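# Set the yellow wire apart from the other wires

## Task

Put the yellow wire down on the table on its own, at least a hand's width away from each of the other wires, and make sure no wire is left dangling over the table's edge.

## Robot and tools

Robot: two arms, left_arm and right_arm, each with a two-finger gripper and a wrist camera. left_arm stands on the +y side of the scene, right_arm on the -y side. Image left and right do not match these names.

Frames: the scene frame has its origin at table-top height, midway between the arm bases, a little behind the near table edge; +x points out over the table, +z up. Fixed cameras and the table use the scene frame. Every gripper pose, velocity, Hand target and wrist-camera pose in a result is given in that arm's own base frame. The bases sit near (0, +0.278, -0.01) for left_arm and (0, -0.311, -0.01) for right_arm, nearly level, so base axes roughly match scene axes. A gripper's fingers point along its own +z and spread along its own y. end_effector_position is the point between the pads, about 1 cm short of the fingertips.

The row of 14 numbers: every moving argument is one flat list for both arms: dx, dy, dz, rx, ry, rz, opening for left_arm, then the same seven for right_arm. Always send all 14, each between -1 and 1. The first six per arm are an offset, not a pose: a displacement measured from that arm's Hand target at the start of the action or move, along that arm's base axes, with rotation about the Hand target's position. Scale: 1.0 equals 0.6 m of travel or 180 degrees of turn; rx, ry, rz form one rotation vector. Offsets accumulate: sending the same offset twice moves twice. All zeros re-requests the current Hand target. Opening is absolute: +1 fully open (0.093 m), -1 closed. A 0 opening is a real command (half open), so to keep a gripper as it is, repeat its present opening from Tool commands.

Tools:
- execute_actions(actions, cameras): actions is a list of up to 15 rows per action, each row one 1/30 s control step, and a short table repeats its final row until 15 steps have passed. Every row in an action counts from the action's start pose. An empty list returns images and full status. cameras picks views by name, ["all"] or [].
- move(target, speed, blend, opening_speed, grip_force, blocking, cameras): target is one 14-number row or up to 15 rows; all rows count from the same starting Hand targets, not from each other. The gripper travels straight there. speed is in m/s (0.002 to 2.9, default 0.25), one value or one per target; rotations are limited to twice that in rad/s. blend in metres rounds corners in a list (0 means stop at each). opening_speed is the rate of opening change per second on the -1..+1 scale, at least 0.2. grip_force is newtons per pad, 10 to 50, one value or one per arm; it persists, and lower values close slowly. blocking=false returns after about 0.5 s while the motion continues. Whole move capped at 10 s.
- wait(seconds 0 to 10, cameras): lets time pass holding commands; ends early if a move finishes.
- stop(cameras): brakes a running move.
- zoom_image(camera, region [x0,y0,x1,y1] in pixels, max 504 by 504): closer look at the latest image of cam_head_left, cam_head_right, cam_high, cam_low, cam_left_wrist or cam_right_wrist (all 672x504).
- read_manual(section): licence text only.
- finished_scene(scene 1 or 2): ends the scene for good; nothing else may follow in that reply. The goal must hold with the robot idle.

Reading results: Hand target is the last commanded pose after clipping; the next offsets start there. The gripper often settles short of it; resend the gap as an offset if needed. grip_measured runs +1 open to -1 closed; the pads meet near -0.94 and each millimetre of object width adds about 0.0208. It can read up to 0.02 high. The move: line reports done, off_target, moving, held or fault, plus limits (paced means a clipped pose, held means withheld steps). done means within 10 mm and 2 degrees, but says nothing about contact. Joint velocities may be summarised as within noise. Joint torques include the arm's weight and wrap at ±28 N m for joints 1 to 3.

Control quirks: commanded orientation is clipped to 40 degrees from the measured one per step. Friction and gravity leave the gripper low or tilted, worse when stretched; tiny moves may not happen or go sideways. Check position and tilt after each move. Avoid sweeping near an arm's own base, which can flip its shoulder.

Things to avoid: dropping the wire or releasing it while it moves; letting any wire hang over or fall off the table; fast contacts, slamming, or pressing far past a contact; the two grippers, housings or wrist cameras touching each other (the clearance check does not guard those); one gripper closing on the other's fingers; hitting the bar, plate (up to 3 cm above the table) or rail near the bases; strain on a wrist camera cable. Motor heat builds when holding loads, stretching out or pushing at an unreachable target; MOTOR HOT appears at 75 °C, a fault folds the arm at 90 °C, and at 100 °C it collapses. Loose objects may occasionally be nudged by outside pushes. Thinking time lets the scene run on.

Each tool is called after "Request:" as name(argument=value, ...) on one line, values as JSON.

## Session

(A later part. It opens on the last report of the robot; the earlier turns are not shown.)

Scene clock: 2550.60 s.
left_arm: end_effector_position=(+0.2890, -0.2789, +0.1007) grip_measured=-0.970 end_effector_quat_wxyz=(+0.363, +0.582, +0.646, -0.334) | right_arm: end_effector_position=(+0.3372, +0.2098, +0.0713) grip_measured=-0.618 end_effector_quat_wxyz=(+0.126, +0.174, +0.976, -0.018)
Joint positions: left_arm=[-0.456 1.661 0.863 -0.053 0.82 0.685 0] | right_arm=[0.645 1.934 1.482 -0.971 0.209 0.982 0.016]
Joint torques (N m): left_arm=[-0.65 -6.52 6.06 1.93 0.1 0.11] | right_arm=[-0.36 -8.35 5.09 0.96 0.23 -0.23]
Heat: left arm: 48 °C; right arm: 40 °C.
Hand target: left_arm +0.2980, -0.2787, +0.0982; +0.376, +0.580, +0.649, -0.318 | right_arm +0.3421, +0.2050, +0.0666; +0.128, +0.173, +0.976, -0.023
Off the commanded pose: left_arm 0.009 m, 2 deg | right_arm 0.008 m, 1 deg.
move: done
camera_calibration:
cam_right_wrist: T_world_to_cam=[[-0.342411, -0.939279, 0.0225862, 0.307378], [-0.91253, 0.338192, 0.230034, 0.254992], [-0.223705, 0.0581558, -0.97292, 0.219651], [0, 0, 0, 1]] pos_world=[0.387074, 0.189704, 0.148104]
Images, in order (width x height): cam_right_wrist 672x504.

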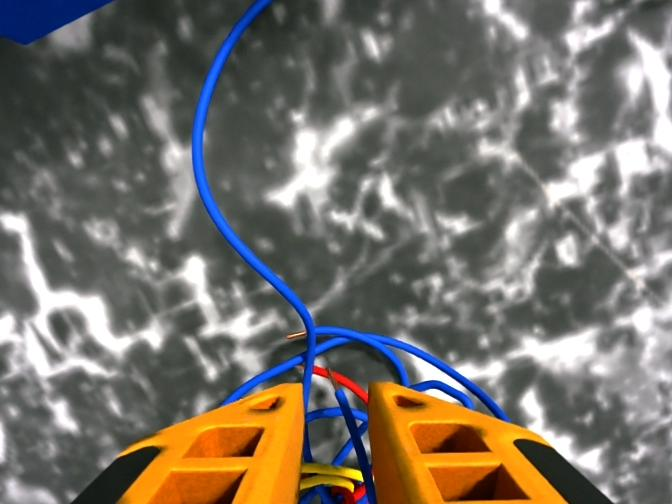

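Request:
move(target=[[0,0,0,0,0,0,-1.0, 0.003,0.004,-0.04,0,0,0,-0.62],[0,0,0,0,0,0,-1.0, 0.003,0.004,-0.04,0,0,0,-1.0]], speed=0.1, opening_speed=0.6, cameras=["cam_right_wrist"])

Request:
zoom_image(camera="cam_right_wrist", region=[190, 230, 450, 504])

Scene clock: 2575.03 s.
left_arm: end_effector_position=(+0.2890, -0.2789, +0.1006) grip_measured=-0.970 end_effector_quat_wxyz=(+0.363, +0.582, +0.647, -0.334) | right_arm: end_effector_position=(+0.3403, +0.2121, +0.0478) grip_measured=-0.984 end_effector_quat_wxyz=(+0.127, +0.174, +0.976, -0.017)
Joint positions: left_arm=[-0.456 1.661 0.863 -0.053 0.82 0.685 0] | right_arm=[0.645 1.967 1.433 -0.885 0.209 0.982 0]
Joint torques (N m): left_arm=[-0.64 -6.42 6.06 1.94 0.11 0.08] | right_arm=[-0.13 -8.21 4.97 0.9 0.18 -0.13]
Heat: left arm: 48 °C; right arm: 43 °C.
Hand target: left_arm +0.2980, -0.2787, +0.0982; +0.376, +0.580, +0.649, -0.318 | right_arm +0.3439, +0.2074, +0.0426; +0.129, +0.173, +0.976, -0.022
Off the commanded pose: left_arm 0.009 m, 2 deg | right_arm 0.008 m, 1 deg.
move: done
camera_calibration:
cam_right_wrist: T_world_to_cam=[[-0.342455, -0.939327, 0.0197367, 0.31122], [-0.913163, 0.337711, 0.22822, 0.262764], [-0.221038, 0.0601321, -0.97341, 0.196127], [0, 0, 0, 1]] pos_world=[0.389877, 0.191806, 0.124802]
Images, in order (width x height): cam_right_wrist 672x504.

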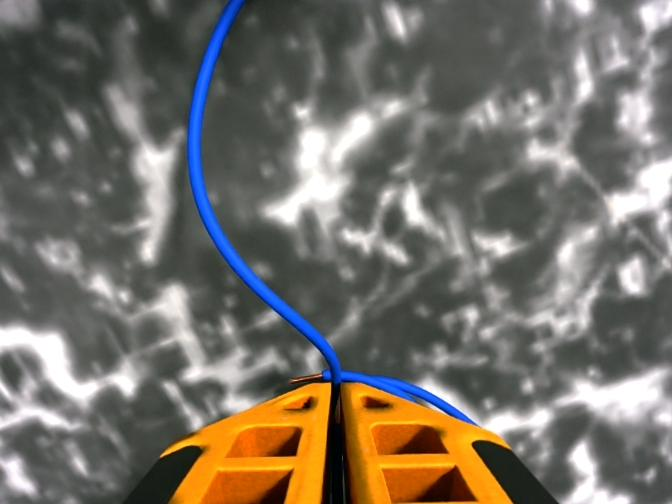

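Scaled by 1.839 from the camera's 672x504 image, which has a finer 960x720 frame.

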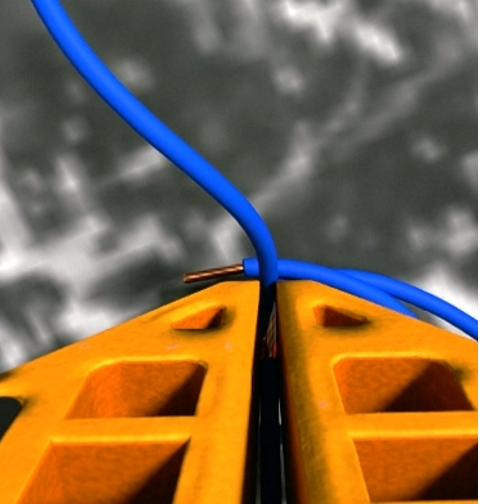

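Request:
move(target=[0,0,0,0,0,0,-1.0, 0,0,0.1,0,0,0,-1.0], speed=0.1, cameras=["cam_right_wrist","cam_left_wrist"])

Request:
zoom_image(camera="cam_left_wrist", region=[180, 150, 440, 400])

Scene clock: 2583.43 s.
left_arm: end_effector_position=(+0.2890, -0.2789, +0.1006) grip_measured=-0.970 end_effector_quat_wxyz=(+0.363, +0.582, +0.647, -0.334) | right_arm: end_effector_position=(+0.3390, +0.2112, +0.0820) grip_measured=-0.984 end_effector_quat_wxyz=(+0.114, +0.172, +0.978, -0.031)
Joint positions: left_arm=[-0.456 1.661 0.863 -0.053 0.82 0.685 0] | right_arm=[0.645 1.967 1.577 -1.069 0.209 0.982 0]
Joint torques (N m): left_arm=[-0.64 -6.48 5.98 1.94 0.13 0.09] | right_arm=[-0.18 -12.3 8.16 0.41 0.27 -0.16]
Heat: left arm: 48 °C; right arm: 44 °C.
Hand target: left_arm +0.2980, -0.2787, +0.0982; +0.376, +0.580, +0.649, -0.318 | right_arm +0.3439, +0.2074, +0.1026; +0.129, +0.173, +0.976, -0.023
Off the commanded pose: left_arm 0.009 m, 2 deg | right_arm 0.022 m, 2 deg.
move: off_target (right_arm)
camera_calibration:
cam_left_wrist: T_world_to_cam=[[-0.996493, -0.081487, -0.0189965, 0.266715], [-0.0573091, 0.830122, -0.554628, 0.341299], [0.0609644, -0.551595, -0.831881, -0.00582309], [0, 0, 0, 1]] pos_world=[0.285695, -0.264798, 0.189517]
cam_right_wrist: T_world_to_cam=[[-0.341284, -0.938429, 0.053637, 0.30594], [-0.90543, 0.343536, 0.249358, 0.248594], [-0.252431, 0.0365375, -0.966925, 0.244204], [0, 0, 0, 1]] pos_world=[0.391142, 0.192779, 0.157728]
Images, in order (width x height): cam_left_wrist 672x504, cam_right_wrist 672x504.

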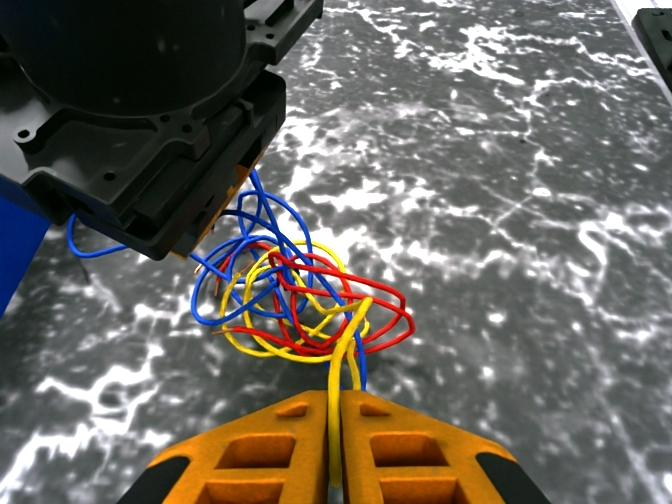

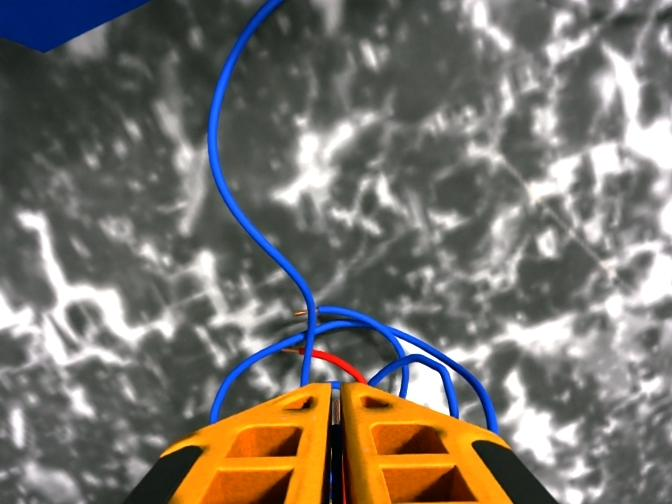

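Scaled by 1.938 from the camera's 672x504 image, which has a finer 960x720 frame.

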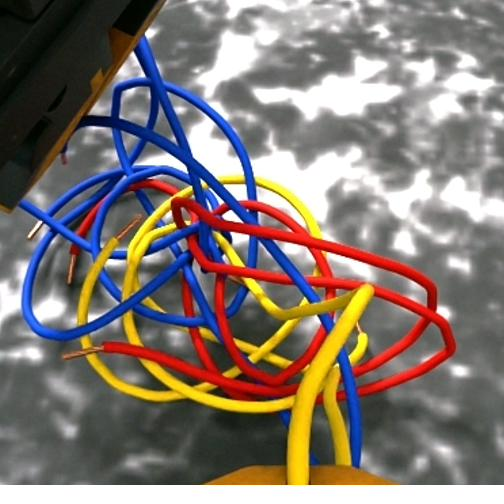

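Request:
move(target=[[0,0,0,0,0,0,-1.0, -0.0833,0,0.0833,0,0,0,-1.0],[0,0,0,0,0,0,-1.0, -0.2,-0.0167,0.05,0,0,0,-1.0],[0,0,0,0,0,0,-1.0, -0.25,-0.0167,-0.09,0,0,0,-1.0]], speed=0.12, blend=[0.03,0.03,0], cameras=["cam_right_wrist","cam_left_wrist"])

Request:
zoom_image(camera="cam_left_wrist", region=[180, 150, 440, 400])

Scene clock: 2604.90 s.
left_arm: end_effector_position=(+0.2890, -0.2789, +0.1006) grip_measured=-0.970 end_effector_quat_wxyz=(+0.363, +0.582, +0.647, -0.334) | right_arm: end_effector_position=(+0.2133, +0.1916, +0.1021) grip_measured=-0.984 end_effector_quat_wxyz=(+0.104, +0.158, +0.981, -0.048)
Joint positions: left_arm=[-0.456 1.661 0.863 -0.053 0.82 0.685 0] | right_arm=[0.866 1.602 1.213 -1.155 0.229 1.182 0]
Joint torques (N m): left_arm=[-0.59 -6.53 6.05 1.93 0.11 0.09] | right_arm=[0.24 -6.78 6.53 0.5 0.2 0]
Motor temperatures (°C): left_arm=[25 36 35 48 25 28 29] | right_arm=[24 50 41 33 26 25 27]
Heat: left arm: 48 °C; right arm: 50 °C.
Hand target: left_arm +0.2980, -0.2787, +0.0982; +0.376, +0.580, +0.649, -0.318 | right_arm +0.2146, +0.1944, +0.1071; +0.109, +0.157, +0.981, -0.040 (not the last commanded pose)
Off the commanded pose: left_arm 0.009 m, 2 deg | right_arm 0.057 m, 4 deg.
move: held (right_arm; a check stopped the path); path passed 2 of 3 targets; limits=held
pose unreachable (right arm): on one or more control steps of this call, first in action 0 (counted from 0), this arm could not follow its commanded pose, so it was not sent that pose on those steps. It may still have moved: this result reports where it is.
cause: moving toward the commanded pose would bring a part of the arm too close to another arm (this arm's wrist (the part past joint 4) and the left arm's wrist camera, where that arm would come to rest).
camera_calibration:
cam_left_wrist: T_world_to_cam=[[-0.996493, -0.081487, -0.0189965, 0.266715], [-0.0573091, 0.830122, -0.554628, 0.341299], [0.0609644, -0.551595, -0.831881, -0.00582309], [0, 0, 0, 1]] pos_world=[0.285695, -0.264798, 0.189517]
cam_right_wrist: T_world_to_cam=[[-0.316036, -0.944241, 0.0923627, 0.235339], [-0.907334, 0.329254, 0.261414, 0.138384], [-0.277249, -0.00118758, -0.960797, 0.244562], [0, 0, 0, 1]] pos_world=[0.267741, 0.176944, 0.177063]
Images, in order (width x height): cam_left_wrist 672x504, cam_right_wrist 672x504.

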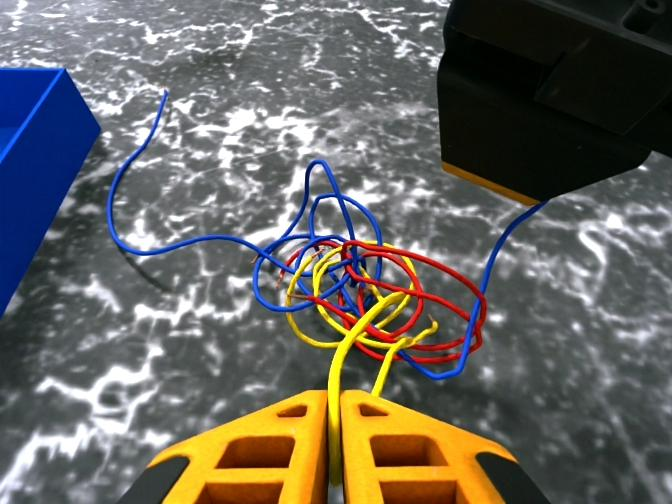

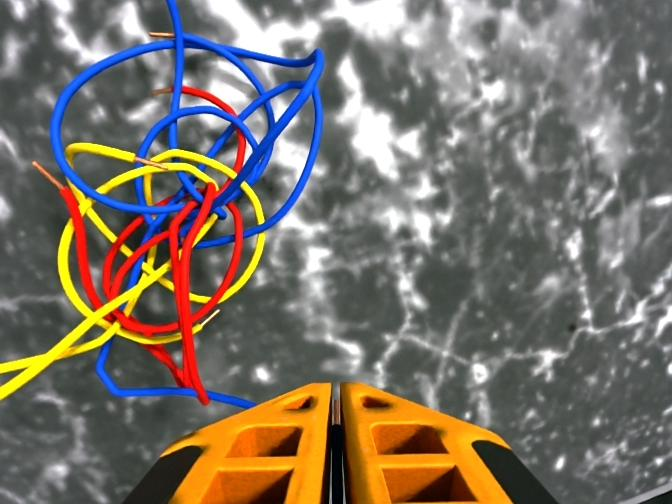

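Scaled by 1.938 from the camera's 672x504 image, which has a finer 960x720 frame.

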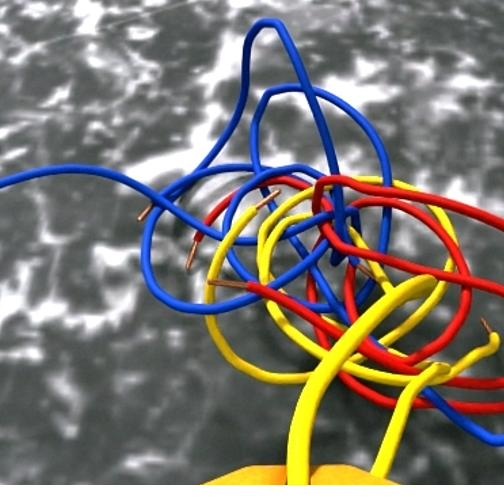

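Request:
move(target=[0,0,0,0,0,0,-1.0, 0,-0.05,-0.1033,0,0,0,-1.0], speed=0.12)

Scene clock: 2625.93 s.
left_arm: end_effector_position=(+0.2890, -0.2789, +0.1006) grip_measured=-0.970 end_effector_quat_wxyz=(+0.363, +0.582, +0.647, -0.334) | right_arm: end_effector_position=(+0.2121, +0.1903, +0.0926) grip_measured=-0.984 end_effector_quat_wxyz=(+0.104, +0.158, +0.981, -0.048)
Joint positions: left_arm=[-0.456 1.661 0.863 -0.053 0.82 0.685 0] | right_arm=[0.866 1.602 1.175 -1.117 0.229 1.182 0]
Joint torques (N m): left_arm=[-0.62 -6.46 5.96 1.93 0.11 0.1] | right_arm=[0.16 -6.67 5.98 0.48 0.14 -0.03]
Heat: left arm: 48 °C; right arm: 46 °C.
Hand target: left_arm +0.2980, -0.2787, +0.0982; +0.376, +0.580, +0.649, -0.318 | right_arm +0.2144, +0.1888, +0.0957; +0.109, +0.157, +0.981, -0.041 (last step not sent: back at the drive's target)
Off the commanded pose: left_arm 0.009 m, 2 deg | right_arm 0.054 m, 1 deg.
move: held (right_arm; a check stopped the path); limits=held
pose unreachable (right arm): on one or more control steps of this call, first in action 0 (counted from 0), this arm could not follow its commanded pose, so it was not sent that pose on those steps. On the call's last step it was still not sent that pose. It may still have moved: this result reports where it is.
cause: moving toward the commanded pose would bring a part of the arm too close to another arm (this arm's wrist (the part past joint 4) and the left arm's wrist camera, 13 mm apart when this arm was first held).

Request:
move(target=[[0,0,0,0,0,0,-1.0, 0.0,-0.06,0.03,0,0,0,-1.0],[0,0,0,0,0,0,-1.0, 0.0,-0.06,-0.085,0,0,0,-1.0]], speed=0.12, blend=[0.01,0], cameras=["cam_right_wrist","cam_left_wrist"])

Scene clock: 2655.60 s.
left_arm: end_effector_position=(+0.2890, -0.2789, +0.1006) grip_measured=-0.970 end_effector_quat_wxyz=(+0.363, +0.582, +0.647, -0.334) | right_arm: end_effector_position=(+0.2145, +0.1522, +0.0469) grip_measured=-0.984 end_effector_quat_wxyz=(+0.111, +0.165, +0.979, -0.042)
Joint positions: left_arm=[-0.456 1.661 0.863 -0.053 0.82 0.685 0] | right_arm=[0.763 1.532 0.914 -0.886 0.229 1.089 0]
Joint torques (N m): left_arm=[-0.68 -6.48 5.97 1.94 0.11 0.11] | right_arm=[-0.29 -5.05 5.05 0.68 0.05 -0.21]
Motor temperatures (°C): left_arm=[25 36 35 48 25 28 29] | right_arm=[24 44 39 32 26 25 27]
Heat: left arm: 48 °C; right arm: 44 °C.
Hand target: left_arm +0.2980, -0.2787, +0.0982; +0.376, +0.580, +0.649, -0.318 | right_arm +0.2144, +0.1528, +0.0447; +0.109, +0.157, +0.981, -0.041
Off the commanded pose: left_arm 0.009 m, 2 deg | right_arm 0.002 m, 1 deg.
held back during your reply time or a wait (right arm), on 2 control steps: a part of the arm was too close to another arm, or the arm's last command would have brought one too close.
move: done
camera_calibration:
cam_left_wrist: T_world_to_cam=[[-0.996493, -0.081487, -0.0189965, 0.266715], [-0.0573091, 0.830122, -0.554628, 0.341299], [0.0609644, -0.551595, -0.831881, -0.00582309], [0, 0, 0, 1]] pos_world=[0.285695, -0.264798, 0.189517]
cam_right_wrist: T_world_to_cam=[[-0.328953, -0.941223, 0.0767438, 0.206664], [-0.907431, 0.337548, 0.25026, 0.166184], [-0.261455, 0.0126842, -0.965132, 0.186502], [0, 0, 0, 1]] pos_world=[0.267545, 0.136056, 0.12255]
Images, in order (width x height): cam_left_wrist 672x504, cam_right_wrist 672x504.

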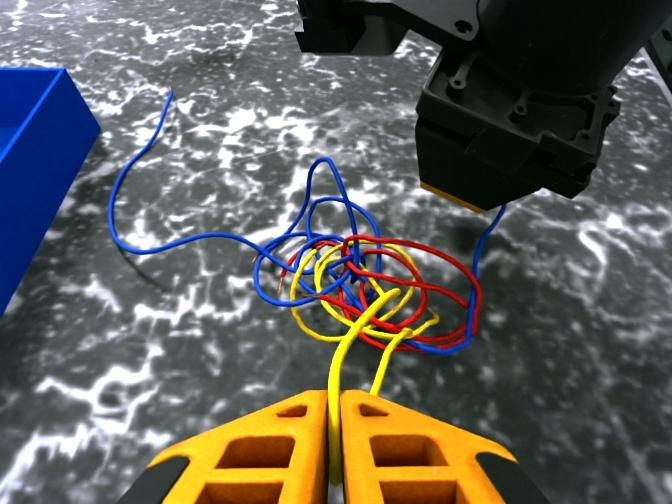

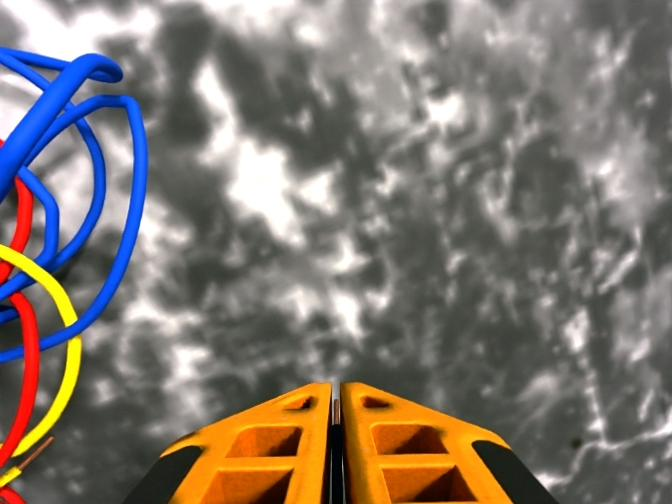

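Request:
move(target=[[0,0,0,0,0,0,-1.0, -0.005,-0.005,-0.03,0,0,0,-1.0],[0,0,0,0,0,0,-1.0, -0.005,-0.005,-0.03,0,0,0,-0.6]], speed=0.1, opening_speed=0.8)

Request:
move(target=[0,0,0,0,0,0,-1.0, 0.08,-0.10,0.25,0,0,0,-0.6], speed=0.2, cameras=["cam_right_wrist","cam_left_wrist"])

Scene clock: 2666.17 s.
left_arm: end_effector_position=(+0.2890, -0.2789, +0.1006) grip_measured=-0.970 end_effector_quat_wxyz=(+0.363, +0.582, +0.647, -0.334) | right_arm: end_effector_position=(+0.2075, +0.1477, +0.0316) grip_measured=-0.603 end_effector_quat_wxyz=(+0.108, +0.159, +0.980, -0.049)
Joint positions: left_arm=[-0.456 1.661 0.863 -0.053 0.82 0.685 0] | right_arm=[0.77 1.539 0.856 -0.836 0.231 1.087 0.016]
Joint torques (N m): left_arm=[-0.69 -6.49 6.04 1.93 0.12 0.11] | right_arm=[-0.43 -4.33 4.36 0.93 0.07 -0.16]
Heat: left arm: 48 °C; right arm: 42 °C.
Hand target: left_arm +0.2980, -0.2787, +0.0982; +0.376, +0.580, +0.649, -0.318 | right_arm +0.2114, +0.1498, +0.0267; +0.109, +0.157, +0.981, -0.041
Off the commanded pose: left_arm 0.009 m, 2 deg | right_arm 0.007 m, 1 deg.
move: done

Scene clock: 2668.00 s.
left_arm: end_effector_position=(+0.2890, -0.2789, +0.1006) grip_measured=-0.970 end_effector_quat_wxyz=(+0.363, +0.582, +0.647, -0.334) | right_arm: end_effector_position=(+0.2605, +0.0916, +0.1705) grip_measured=-0.602 end_effector_quat_wxyz=(+0.113, +0.160, +0.980, -0.044)
Joint positions: left_arm=[-0.456 1.661 0.863 -0.053 0.82 0.685 0] | right_arm=[0.462 1.464 1.348 -1.321 0.204 0.772 0.016]
Joint torques (N m): left_arm=[-0.64 -6.43 6.02 1.93 0.12 0.09] | right_arm=[-0.25 -5.15 7.83 0.53 -0.01 -0.19]
Heat: left arm: 48 °C; right arm: 42 °C.
Hand target: left_arm +0.2980, -0.2787, +0.0982; +0.376, +0.580, +0.649, -0.318 | right_arm +0.2594, +0.0898, +0.1767; +0.109, +0.157, +0.981, -0.041
Off the commanded pose: left_arm 0.009 m, 2 deg | right_arm 0.007 m, 1 deg.
move: done
camera_calibration:
cam_left_wrist: T_world_to_cam=[[-0.996493, -0.081487, -0.0189965, 0.266715], [-0.0573091, 0.830122, -0.554628, 0.341299], [0.0609644, -0.551595, -0.831881, -0.00582309], [0, 0, 0, 1]] pos_world=[0.285695, -0.264798, 0.189517]
cam_right_wrist: T_world_to_cam=[[-0.320676, -0.943594, 0.0824513, 0.152374], [-0.910997, 0.331085, 0.2459, 0.199759], [-0.259328, 0.00374131, -0.965782, 0.318956], [0, 0, 0, 1]] pos_world=[0.313557, 0.0764484, 0.246357]
Images, in order (width x height): cam_left_wrist 672x504, cam_right_wrist 672x504.

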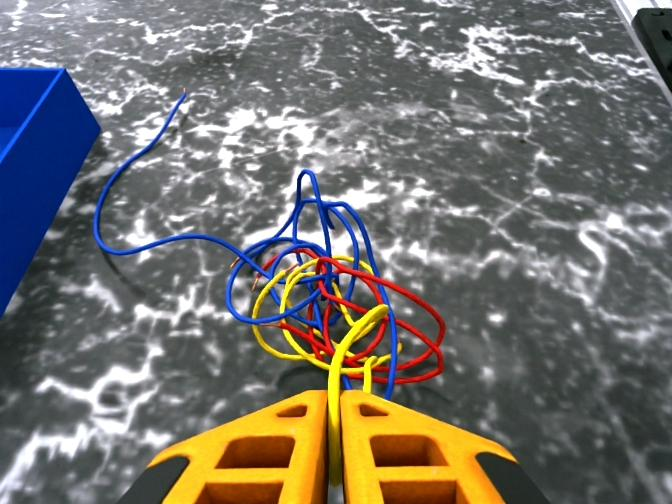

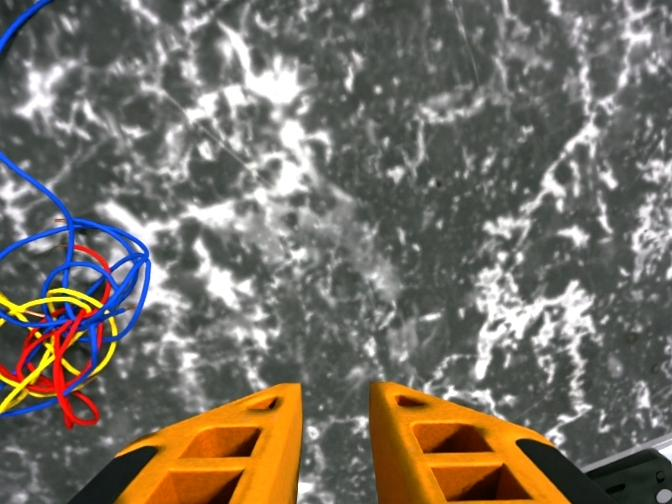

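Request:
zoom_image(camera="cam_left_wrist", region=[200, 150, 460, 410])

Request:
zoom_image(camera="cam_right_wrist", region=[0, 200, 180, 440])

Scaled by 1.938 from the camera's 672x504 image, which has a finer 960x720 frame.

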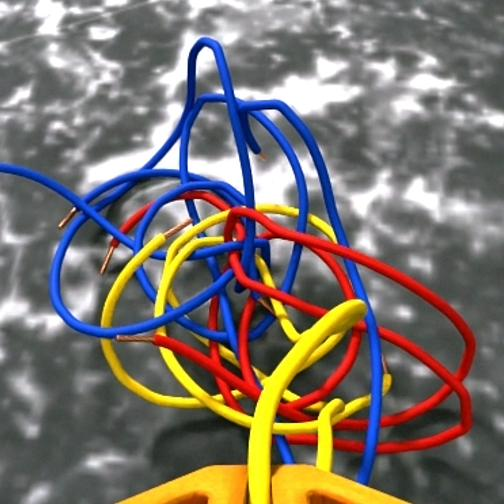

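Scaled by 2.100 from the camera's 672x504 image, which has a finer 960x720 frame.

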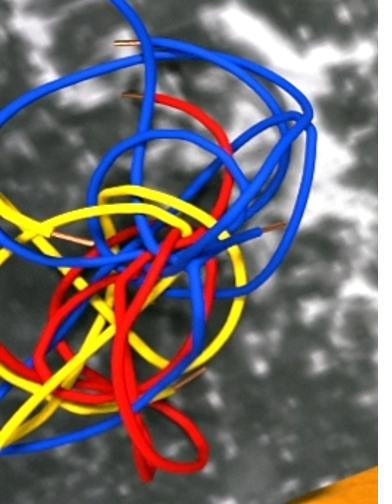

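Request:
move(target=[[0,0,0,0,0,0,-1.0, 0.06,-0.03,0.12,0.149,-0.195,0.254,-0.4],[0,0,0,0,0,0,-1.0, 0.0923,0.03,0.08,0.298,-0.3895,0.5077,-0.4]], speed=0.25, blend=[0.05,0], cameras=["cam_right_wrist"])

Scene clock: 2905.03 s.
left_arm: end_effector_position=(+0.2890, -0.2789, +0.1006) grip_measured=-0.970 end_effector_quat_wxyz=(+0.363, +0.582, +0.647, -0.334) | right_arm: end_effector_position=(+0.3097, +0.1085, +0.2125) grip_measured=-0.402 end_effector_quat_wxyz=(+0.515, -0.446, +0.577, +0.451)
Joint positions: left_arm=[-0.456 1.661 0.863 -0.053 0.82 0.685 0] | right_arm=[-0.201 1.693 1.135 -1.13 -1.506 -1.627 0.026]
Joint torques (N m): left_arm=[-0.61 -6.45 6.04 1.92 0.12 0.1] | right_arm=[0.8 -5.59 7.66 0.13 -1.39 -0.56]
Motor temperatures (°C): left_arm=[25 35 34 48 25 28 29] | right_arm=[24 37 43 29 27 25 26]
Heat: left arm: 48 °C; right arm: 43 °C.
Hand target: left_arm +0.2980, -0.2787, +0.0982; +0.376, +0.580, +0.649, -0.318 | right_arm +0.3148, +0.1078, +0.2247; +0.500, -0.500, +0.500, +0.500
Off the commanded pose: left_arm 0.009 m, 2 deg | right_arm 0.013 m, 12 deg.
joint sent to its limit (right arm) — joint 5 (wrist yaw), lower limit. The joint targets are off in position and orientation.
move: off_target (right_arm)
camera_calibration:
cam_right_wrist: T_world_to_cam=[[0.973326, -0.224167, -0.0488506, -0.270319], [-0.158507, -0.503093, -0.849572, 0.318906], [0.16587, 0.834654, -0.525205, 0.0566914], [0, 0, 0, 1]] pos_world=[0.304253, 0.0525248, 0.287503]
Images, in order (width x height): cam_right_wrist 672x504.

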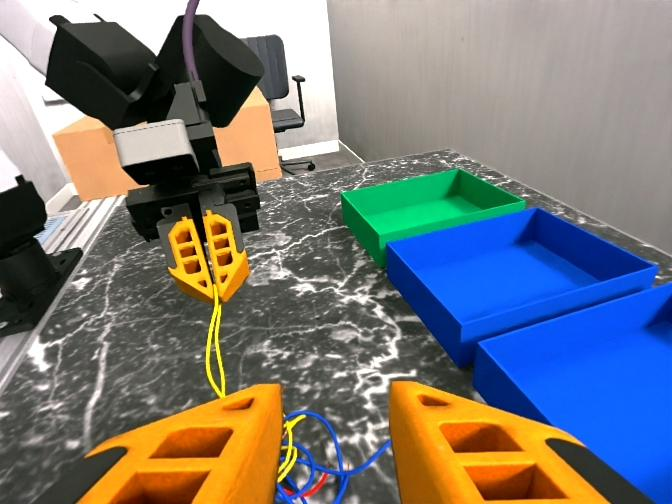

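Request:
move(target=[0,0,0,0,0,0,-1.0, 0.0,-0.08,-0.14,0,0,-0.12,-0.4], speed=0.2, cameras=["cam_right_wrist"])

Request:
zoom_image(camera="cam_right_wrist", region=[140, 190, 420, 400])

Scene clock: 2919.00 s.
left_arm: end_effector_position=(+0.2890, -0.2789, +0.1006) grip_measured=-0.970 end_effector_quat_wxyz=(+0.363, +0.582, +0.647, -0.334) | right_arm: end_effector_position=(+0.3121, +0.0644, +0.1336) grip_measured=-0.402 end_effector_quat_wxyz=(+0.555, -0.410, +0.600, +0.405)
Joint positions: left_arm=[-0.456 1.661 0.863 -0.053 0.82 0.685 0] | right_arm=[-0.352 1.825 0.931 -0.869 -1.514 -1.733 0.026]
Joint torques (N m): left_arm=[-0.61 -6.49 6.04 1.94 0.12 0.11] | right_arm=[-0.55 -7.27 3.88 0.32 -1.29 -0.12]
Heat: left arm: 48 °C; right arm: 43 °C.
Hand target: left_arm +0.2980, -0.2787, +0.0982; +0.376, +0.580, +0.649, -0.318 | right_arm +0.3148, +0.0598, +0.1407; +0.585, -0.398, +0.585, +0.397
Off the commanded pose: left_arm 0.009 m, 2 deg | right_arm 0.009 m, 4 deg.
joint sent to its limit (right arm) — joint 5 (wrist yaw), lower limit. The joint targets are off in position, not in orientation.
move: off_target (right_arm)
camera_calibration:
cam_right_wrist: T_world_to_cam=[[0.931183, -0.364076, -0.0186375, -0.268201], [-0.203462, -0.476605, -0.855249, 0.243079], [0.302493, 0.800185, -0.517882, 0.0103241], [0, 0, 0, 1]] pos_world=[0.296079, 0.00994615, 0.208241]
Images, in order (width x height): cam_right_wrist 672x504.

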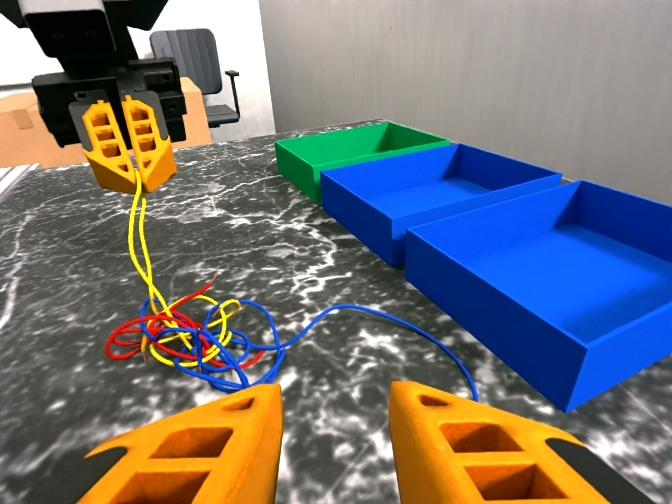

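Scaled by 1.800 from the camera's 672x504 image, which has a finer 960x720 frame.

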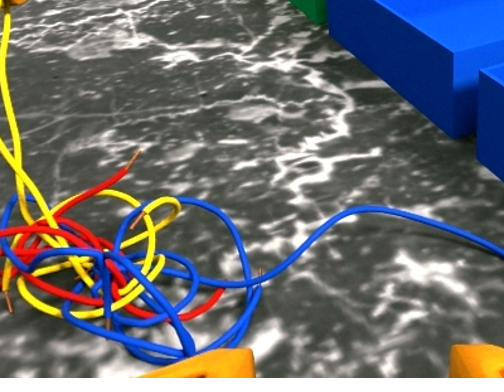

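Request:
zoom_image(camera="cam_right_wrist", region=[90, 170, 300, 400])

Request:
zoom_image(camera="cam_right_wrist", region=[100, 260, 220, 370])

Scaled by 2.191 from the camera's 672x504 image, which has a finer 960x720 frame.

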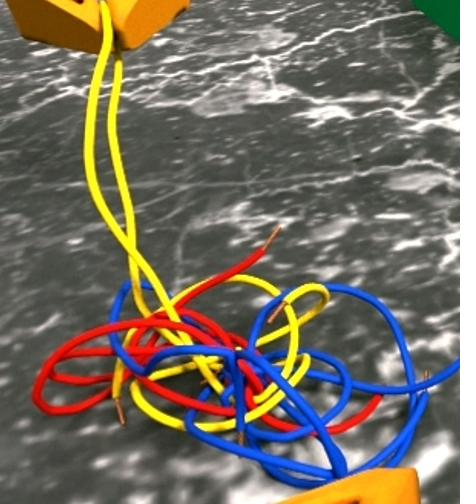

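Scaled by 4.200 from the camera's 672x504 image, which has a finer 960x720 frame.

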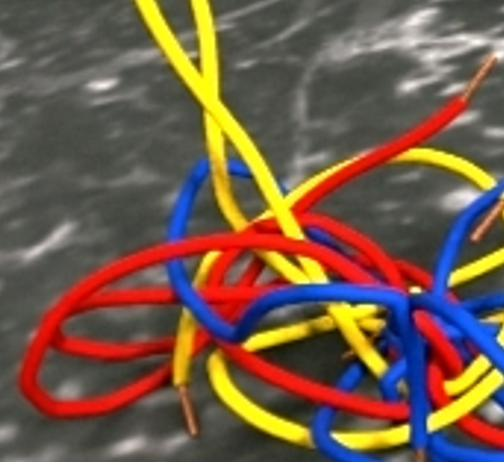

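Request:
move(target=[0,0,0,0,0,0,-1.0, -0.0997,0.265,-0.045,0,0,0.12,-0.55], speed=0.2, cameras=["cam_right_wrist","cam_left_wrist"])

Scene clock: 3075.90 s.
left_arm: end_effector_position=(+0.2890, -0.2789, +0.1006) grip_measured=-0.970 end_effector_quat_wxyz=(+0.363, +0.582, +0.647, -0.334) | right_arm: end_effector_position=(+0.2555, +0.2192, +0.1012) grip_measured=-0.548 end_effector_quat_wxyz=(-0.439, +0.553, -0.471, -0.529)
Joint positions: left_arm=[-0.456 1.661 0.863 -0.053 0.82 0.685 0] | right_arm=[0.186 1.874 0.822 -0.288 -1.514 -1.327 0.019]
Joint torques (N m): left_arm=[-0.61 -6.45 6.05 1.93 0.12 0.1] | right_arm=[0.36 -10.21 3.59 0.91 -1.11 0.32]
Heat: left arm: 48 °C; right arm: 40 °C.
Hand target: left_arm +0.2980, -0.2787, +0.0982; +0.376, +0.580, +0.649, -0.318 | right_arm +0.2549, +0.2188, +0.1138; -0.500, +0.500, -0.500, -0.500
Off the commanded pose: left_arm 0.009 m, 2 deg | right_arm 0.013 m, 10 deg.
move: off_target (right_arm)
camera_calibration:
cam_left_wrist: T_world_to_cam=[[-0.996493, -0.081487, -0.0189965, 0.266715], [-0.0573091, 0.830122, -0.554628, 0.341299], [0.0609644, -0.551595, -0.831881, -0.00582309], [0, 0, 0, 1]] pos_world=[0.285695, -0.264798, 0.189517]
cam_right_wrist: T_world_to_cam=[[0.98983, 0.142254, -0.000528844, -0.287605], [0.0731094, -0.511893, -0.855933, 0.214728], [-0.12203, 0.847189, -0.517087, -0.0150487], [0, 0, 0, 1]] pos_world=[0.267146, 0.16358, 0.175859]
Images, in order (width x height): cam_left_wrist 672x504, cam_right_wrist 672x504.

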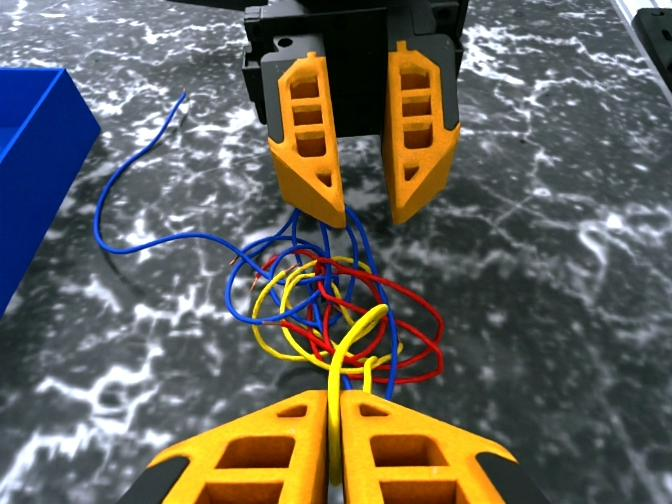

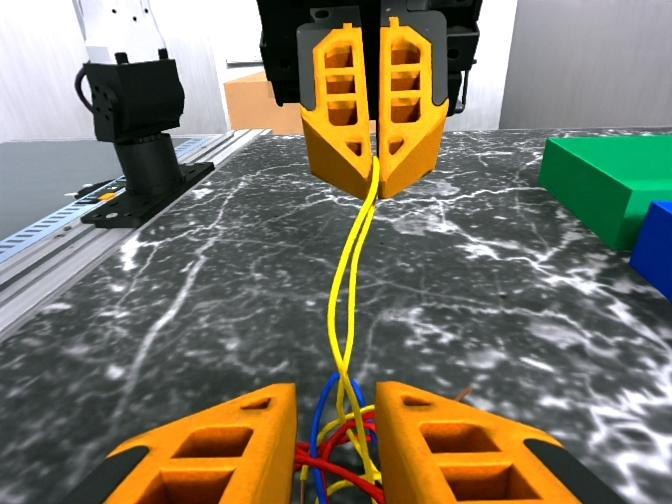

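Request:
move(target=[0,0,0,0,0,0,-1.0, -0.01,0.083,0.0,0,0,0,-0.55], speed=0.1, cameras=["cam_right_wrist","cam_left_wrist"])

Scene clock: 3101.20 s.
left_arm: end_effector_position=(+0.2890, -0.2789, +0.1006) grip_measured=-0.970 end_effector_quat_wxyz=(+0.363, +0.582, +0.647, -0.334) | right_arm: end_effector_position=(+0.2480, +0.2679, +0.1090) grip_measured=-0.548 end_effector_quat_wxyz=(+0.483, -0.501, +0.512, +0.505)
Joint positions: left_arm=[-0.456 1.661 0.863 -0.053 0.82 0.685 0] | right_arm=[0.379 1.952 0.451 1.432 -1.202 -0.031 0.019]
Joint torques (N m): left_arm=[-0.64 -6.48 6.05 1.93 0.12 0.11] | right_arm=[1.24 -5.7 2.61 2.87 0.03 0.14]
Motor temperatures (°C): left_arm=[25 35 34 48 25 28 29] | right_arm=[24 44 38 29 29 25 26]
Heat: left arm: 48 °C; right arm: 44 °C.
Hand target: left_arm +0.2980, -0.2787, +0.0982; +0.376, +0.580, +0.649, -0.318 | right_arm +0.2490, +0.2686, +0.1138; +0.500, -0.500, +0.500, +0.500
Off the commanded pose: left_arm 0.009 m, 2 deg | right_arm 0.005 m, 2 deg.
move: done
camera_calibration:
cam_left_wrist: T_world_to_cam=[[-0.996493, -0.081487, -0.0189965, 0.266715], [-0.0573091, 0.830122, -0.554628, 0.341299], [0.0609644, -0.551595, -0.831881, -0.00582309], [0, 0, 0, 1]] pos_world=[0.285695, -0.264798, 0.189517]
cam_right_wrist: T_world_to_cam=[[0.999559, -0.0195234, -0.022397, -0.243776], [-0.0290965, -0.490592, -0.870904, 0.268283], [0.00601523, 0.871171, -0.490943, -0.0943385], [0, 0, 0, 1]] pos_world=[0.252042, 0.209043, 0.181874]
Images, in order (width x height): cam_left_wrist 672x504, cam_right_wrist 672x504.

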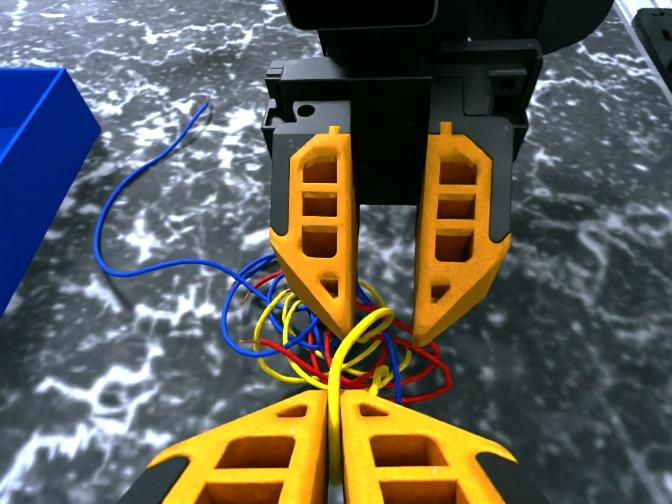

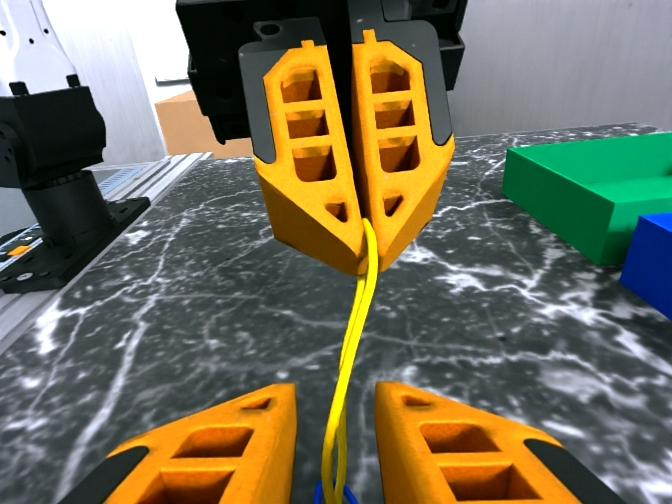

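Request:
zoom_image(camera="cam_right_wrist", region=[260, 300, 420, 504])

Request:
zoom_image(camera="cam_left_wrist", region=[300, 280, 460, 410])

Scaled by 2.471 from the camera's 672x504 image, which has a finer 960x720 frame.

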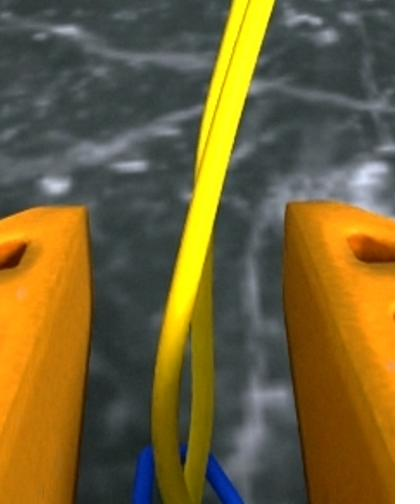

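Scaled by 3.150 from the camera's 672x504 image, which has a finer 960x720 frame.

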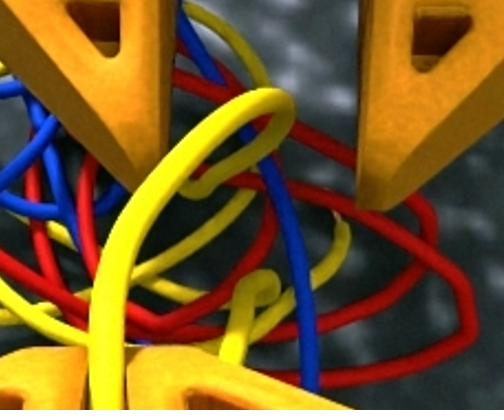

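Request:
move(target=[0,0,0,0,0,0,-1.0, 0,0,0,0,0,0,-1.0], opening_speed=0.8, cameras=["cam_right_wrist","cam_left_wrist"])

Request:
zoom_image(camera="cam_right_wrist", region=[260, 300, 420, 504])

Request:
zoom_image(camera="cam_left_wrist", region=[250, 230, 460, 410])

Scene clock: 3133.87 s.
left_arm: end_effector_position=(+0.2890, -0.2789, +0.1006) grip_measured=-0.970 end_effector_quat_wxyz=(+0.363, +0.582, +0.647, -0.334) | right_arm: end_effector_position=(+0.2485, +0.2679, +0.1093) grip_measured=-0.984 end_effector_quat_wxyz=(+0.483, -0.499, +0.513, +0.504)
Joint positions: left_arm=[-0.456 1.661 0.863 -0.053 0.82 0.685 0] | right_arm=[0.379 1.952 0.451 1.434 -1.199 -0.028 0]
Joint torques (N m): left_arm=[-0.61 -6.53 6.01 1.93 0.11 0.1] | right_arm=[1.1 -5.42 2.47 2.87 -0.02 0.14]
Motor temperatures (°C): left_arm=[25 35 34 48 25 28 29] | right_arm=[24 40 37 41 28 25 26]
Heat: left arm: 48 °C; right arm: 41 °C.
Hand target: left_arm +0.2980, -0.2787, +0.0982; +0.376, +0.580, +0.649, -0.318 | right_arm +0.2490, +0.2686, +0.1137; +0.500, -0.500, +0.500, +0.500
Off the commanded pose: left_arm 0.009 m, 2 deg | right_arm 0.005 m, 2 deg.
move: done
camera_calibration:
cam_left_wrist: T_world_to_cam=[[-0.996493, -0.081487, -0.0189965, 0.266715], [-0.0573091, 0.830122, -0.554628, 0.341299], [0.0609644, -0.551595, -0.831881, -0.00582309], [0, 0, 0, 1]] pos_world=[0.285695, -0.264798, 0.189517]
cam_right_wrist: T_world_to_cam=[[0.999466, -0.022183, -0.0239969, -0.243306], [-0.0317917, -0.490043, -0.871118, 0.269023], [0.00756448, 0.871416, -0.490487, -0.0946793], [0, 0, 0, 1]] pos_world=[0.252445, 0.208941, 0.182073]
Images, in order (width x height): cam_left_wrist 672x504, cam_right_wrist 672x504.

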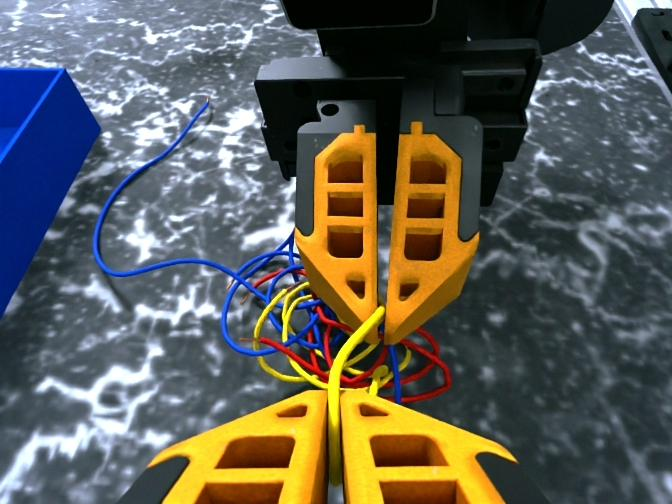

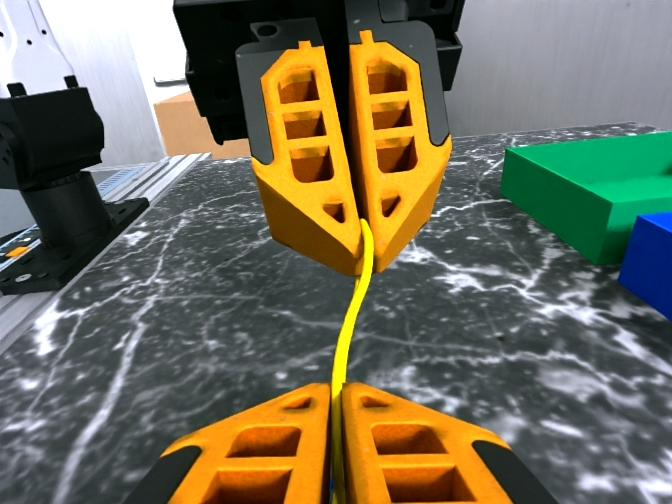

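Scaled by 2.471 from the camera's 672x504 image, which has a finer 960x720 frame.

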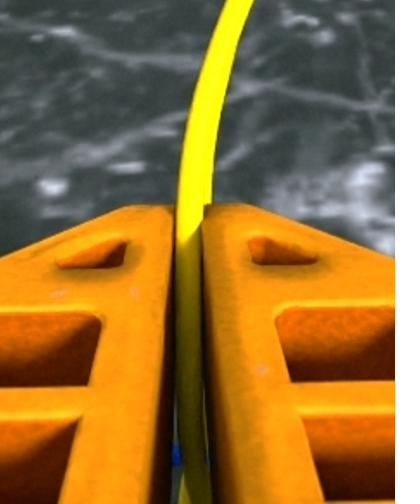

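Scaled by 2.400 from the camera's 672x504 image, which has a finer 960x720 frame.

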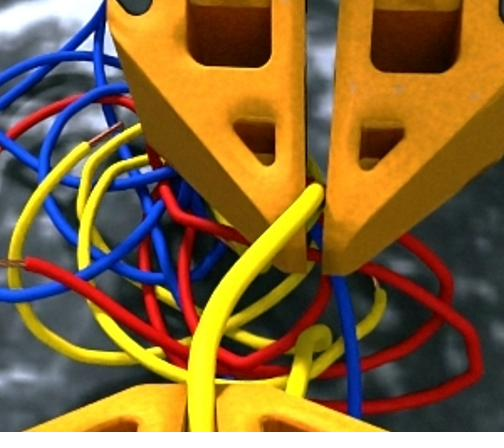

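Request:
move(target=[0,0,0,0,0,0,-1.0, 0.083,-0.214,0.033,0,0,-0.12,-1.0], speed=0.12, cameras=["cam_right_wrist","cam_left_wrist"])

Scene clock: 3152.27 s.
left_arm: end_effector_position=(+0.2800, -0.3210, +0.1205) grip_measured=-0.970 end_effector_quat_wxyz=(+0.417, +0.615, +0.576, -0.340) | right_arm: end_effector_position=(+0.2566, +0.1891, +0.1353) grip_measured=-0.984 end_effector_quat_wxyz=(+0.534, -0.471, +0.528, +0.462)
Joint positions: left_arm=[-0.559 1.681 0.86 0.152 0.825 0.66 0] | right_arm=[0.094 1.774 0.322 1.446 -1.348 -0.021 0]
Joint torques (N m): left_arm=[6.67 -9.26 4.81 0.51 -0.03 0.1] | right_arm=[-14.54 -5.5 1.78 2.09 1.06 0.16]
Heat: left arm: 48 °C; right arm: 43 °C.
Hand target: left_arm +0.2980, -0.2787, +0.0981; +0.376, +0.580, +0.649, -0.318 | right_arm +0.2988, +0.1402, +0.1336; +0.585, -0.397, +0.585, +0.397
Off the commanded pose: left_arm 0.051 m, 11 deg | right_arm 0.065 m, 14 deg.
move: off_target (left_arm, right_arm)
camera_calibration:
cam_left_wrist: T_world_to_cam=[[-0.988787, 0.00415106, -0.149274, 0.295698], [0.0978885, 0.772912, -0.626917, 0.333627], [0.112773, -0.6345, -0.764652, -0.0611383], [0, 0, 0, 1]] pos_world=[0.266619, -0.297884, 0.206547]
cam_right_wrist: T_world_to_cam=[[0.987027, -0.158616, 0.0248614, -0.230243], [-0.0527503, -0.466633, -0.882877, 0.255851], [0.15164, 0.870112, -0.468947, -0.0530184], [0, 0, 0, 1]] pos_world=[0.248792, 0.129, 0.206747]
Images, in order (width x height): cam_left_wrist 672x504, cam_right_wrist 672x504.

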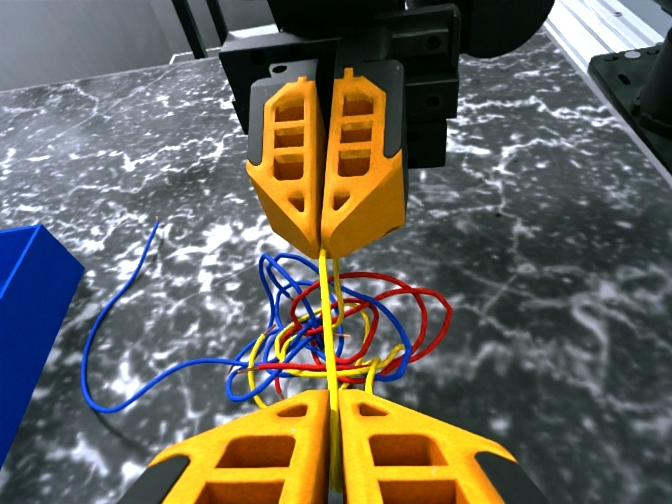

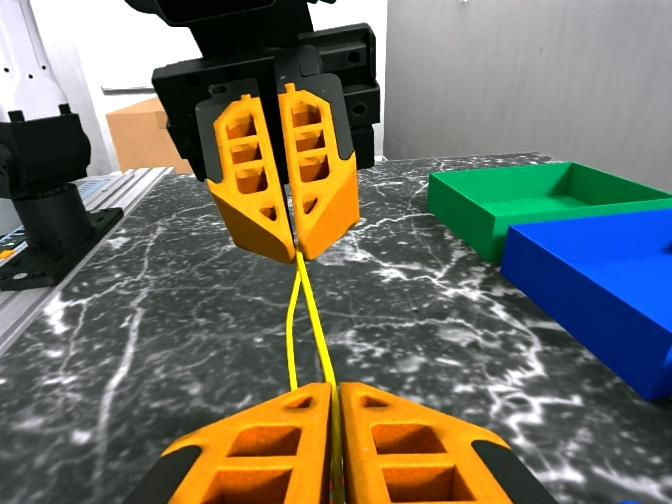

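Request:
move(target=[0,0,0,0,0,0,-1.0, -0.07,0.135,-0.014,0,0,0.06,-1.0], speed=0.15, cameras=["cam_right_wrist","cam_left_wrist"])

Scene clock: 3164.73 s.
left_arm: end_effector_position=(+0.2893, -0.2921, +0.1036) grip_measured=-0.970 end_effector_quat_wxyz=(+0.380, +0.588, +0.629, -0.340) | right_arm: end_effector_position=(+0.2521, +0.2235, +0.1191) grip_measured=-0.985 end_effector_quat_wxyz=(+0.523, -0.452, +0.556, +0.462)
Joint positions: left_arm=[-0.484 1.681 0.86 0.03 0.828 0.662 0] | right_arm=[0.25 1.815 0.302 1.447 -1.155 -0.021 0]
Joint torques (N m): left_arm=[1.58 -8.53 6.17 1.25 0.01 0.28] | right_arm=[0.09 -4.59 2.91 2.88 0.04 0.11]
Motor temperatures (°C): left_arm=[26 37 34 44 25 28 29] | right_arm=[29 39 36 40 29 25 27]
Heat: left arm: 44 °C; right arm: 40 °C.
Hand target: left_arm +0.2980, -0.2787, +0.0982; +0.376, +0.580, +0.649, -0.318 | right_arm +0.2568, +0.2212, +0.1251; +0.545, -0.451, +0.545, +0.451
Off the commanded pose: left_arm 0.017 m, 4 deg | right_arm 0.008 m, 3 deg.
move: off_target (left_arm, right_arm)
camera_calibration:
cam_left_wrist: T_world_to_cam=[[-0.997018, -0.0611976, -0.0470174, 0.27495], [-0.0222798, 0.811549, -0.58386, 0.341393], [0.0738877, -0.581071, -0.810492, -0.0251514], [0, 0, 0, 1]] pos_world=[0.283594, -0.274846, 0.191868]
cam_right_wrist: T_world_to_cam=[[0.980599, -0.193798, -0.0294571, -0.203944], [-0.120702, -0.478543, -0.869728, 0.275583], [0.154455, 0.85641, -0.492651, -0.0846632], [0, 0, 0, 1]] pos_world=[0.246327, 0.164861, 0.191965]
Images, in order (width x height): cam_left_wrist 672x504, cam_right_wrist 672x504.

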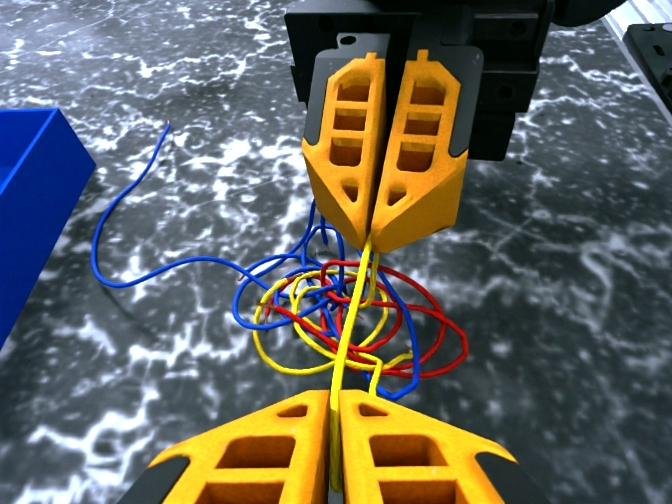

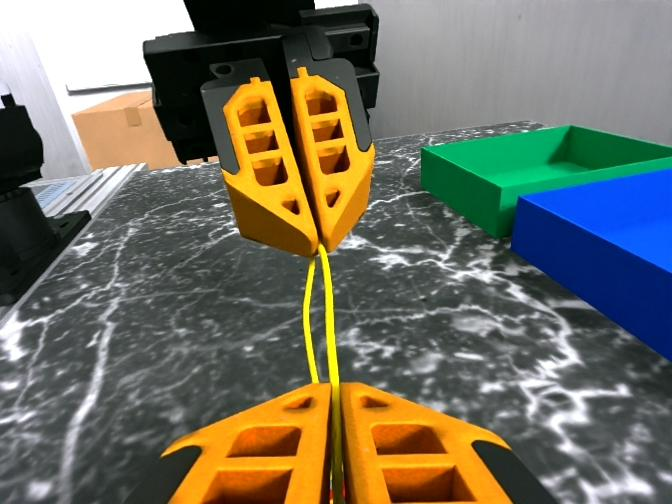

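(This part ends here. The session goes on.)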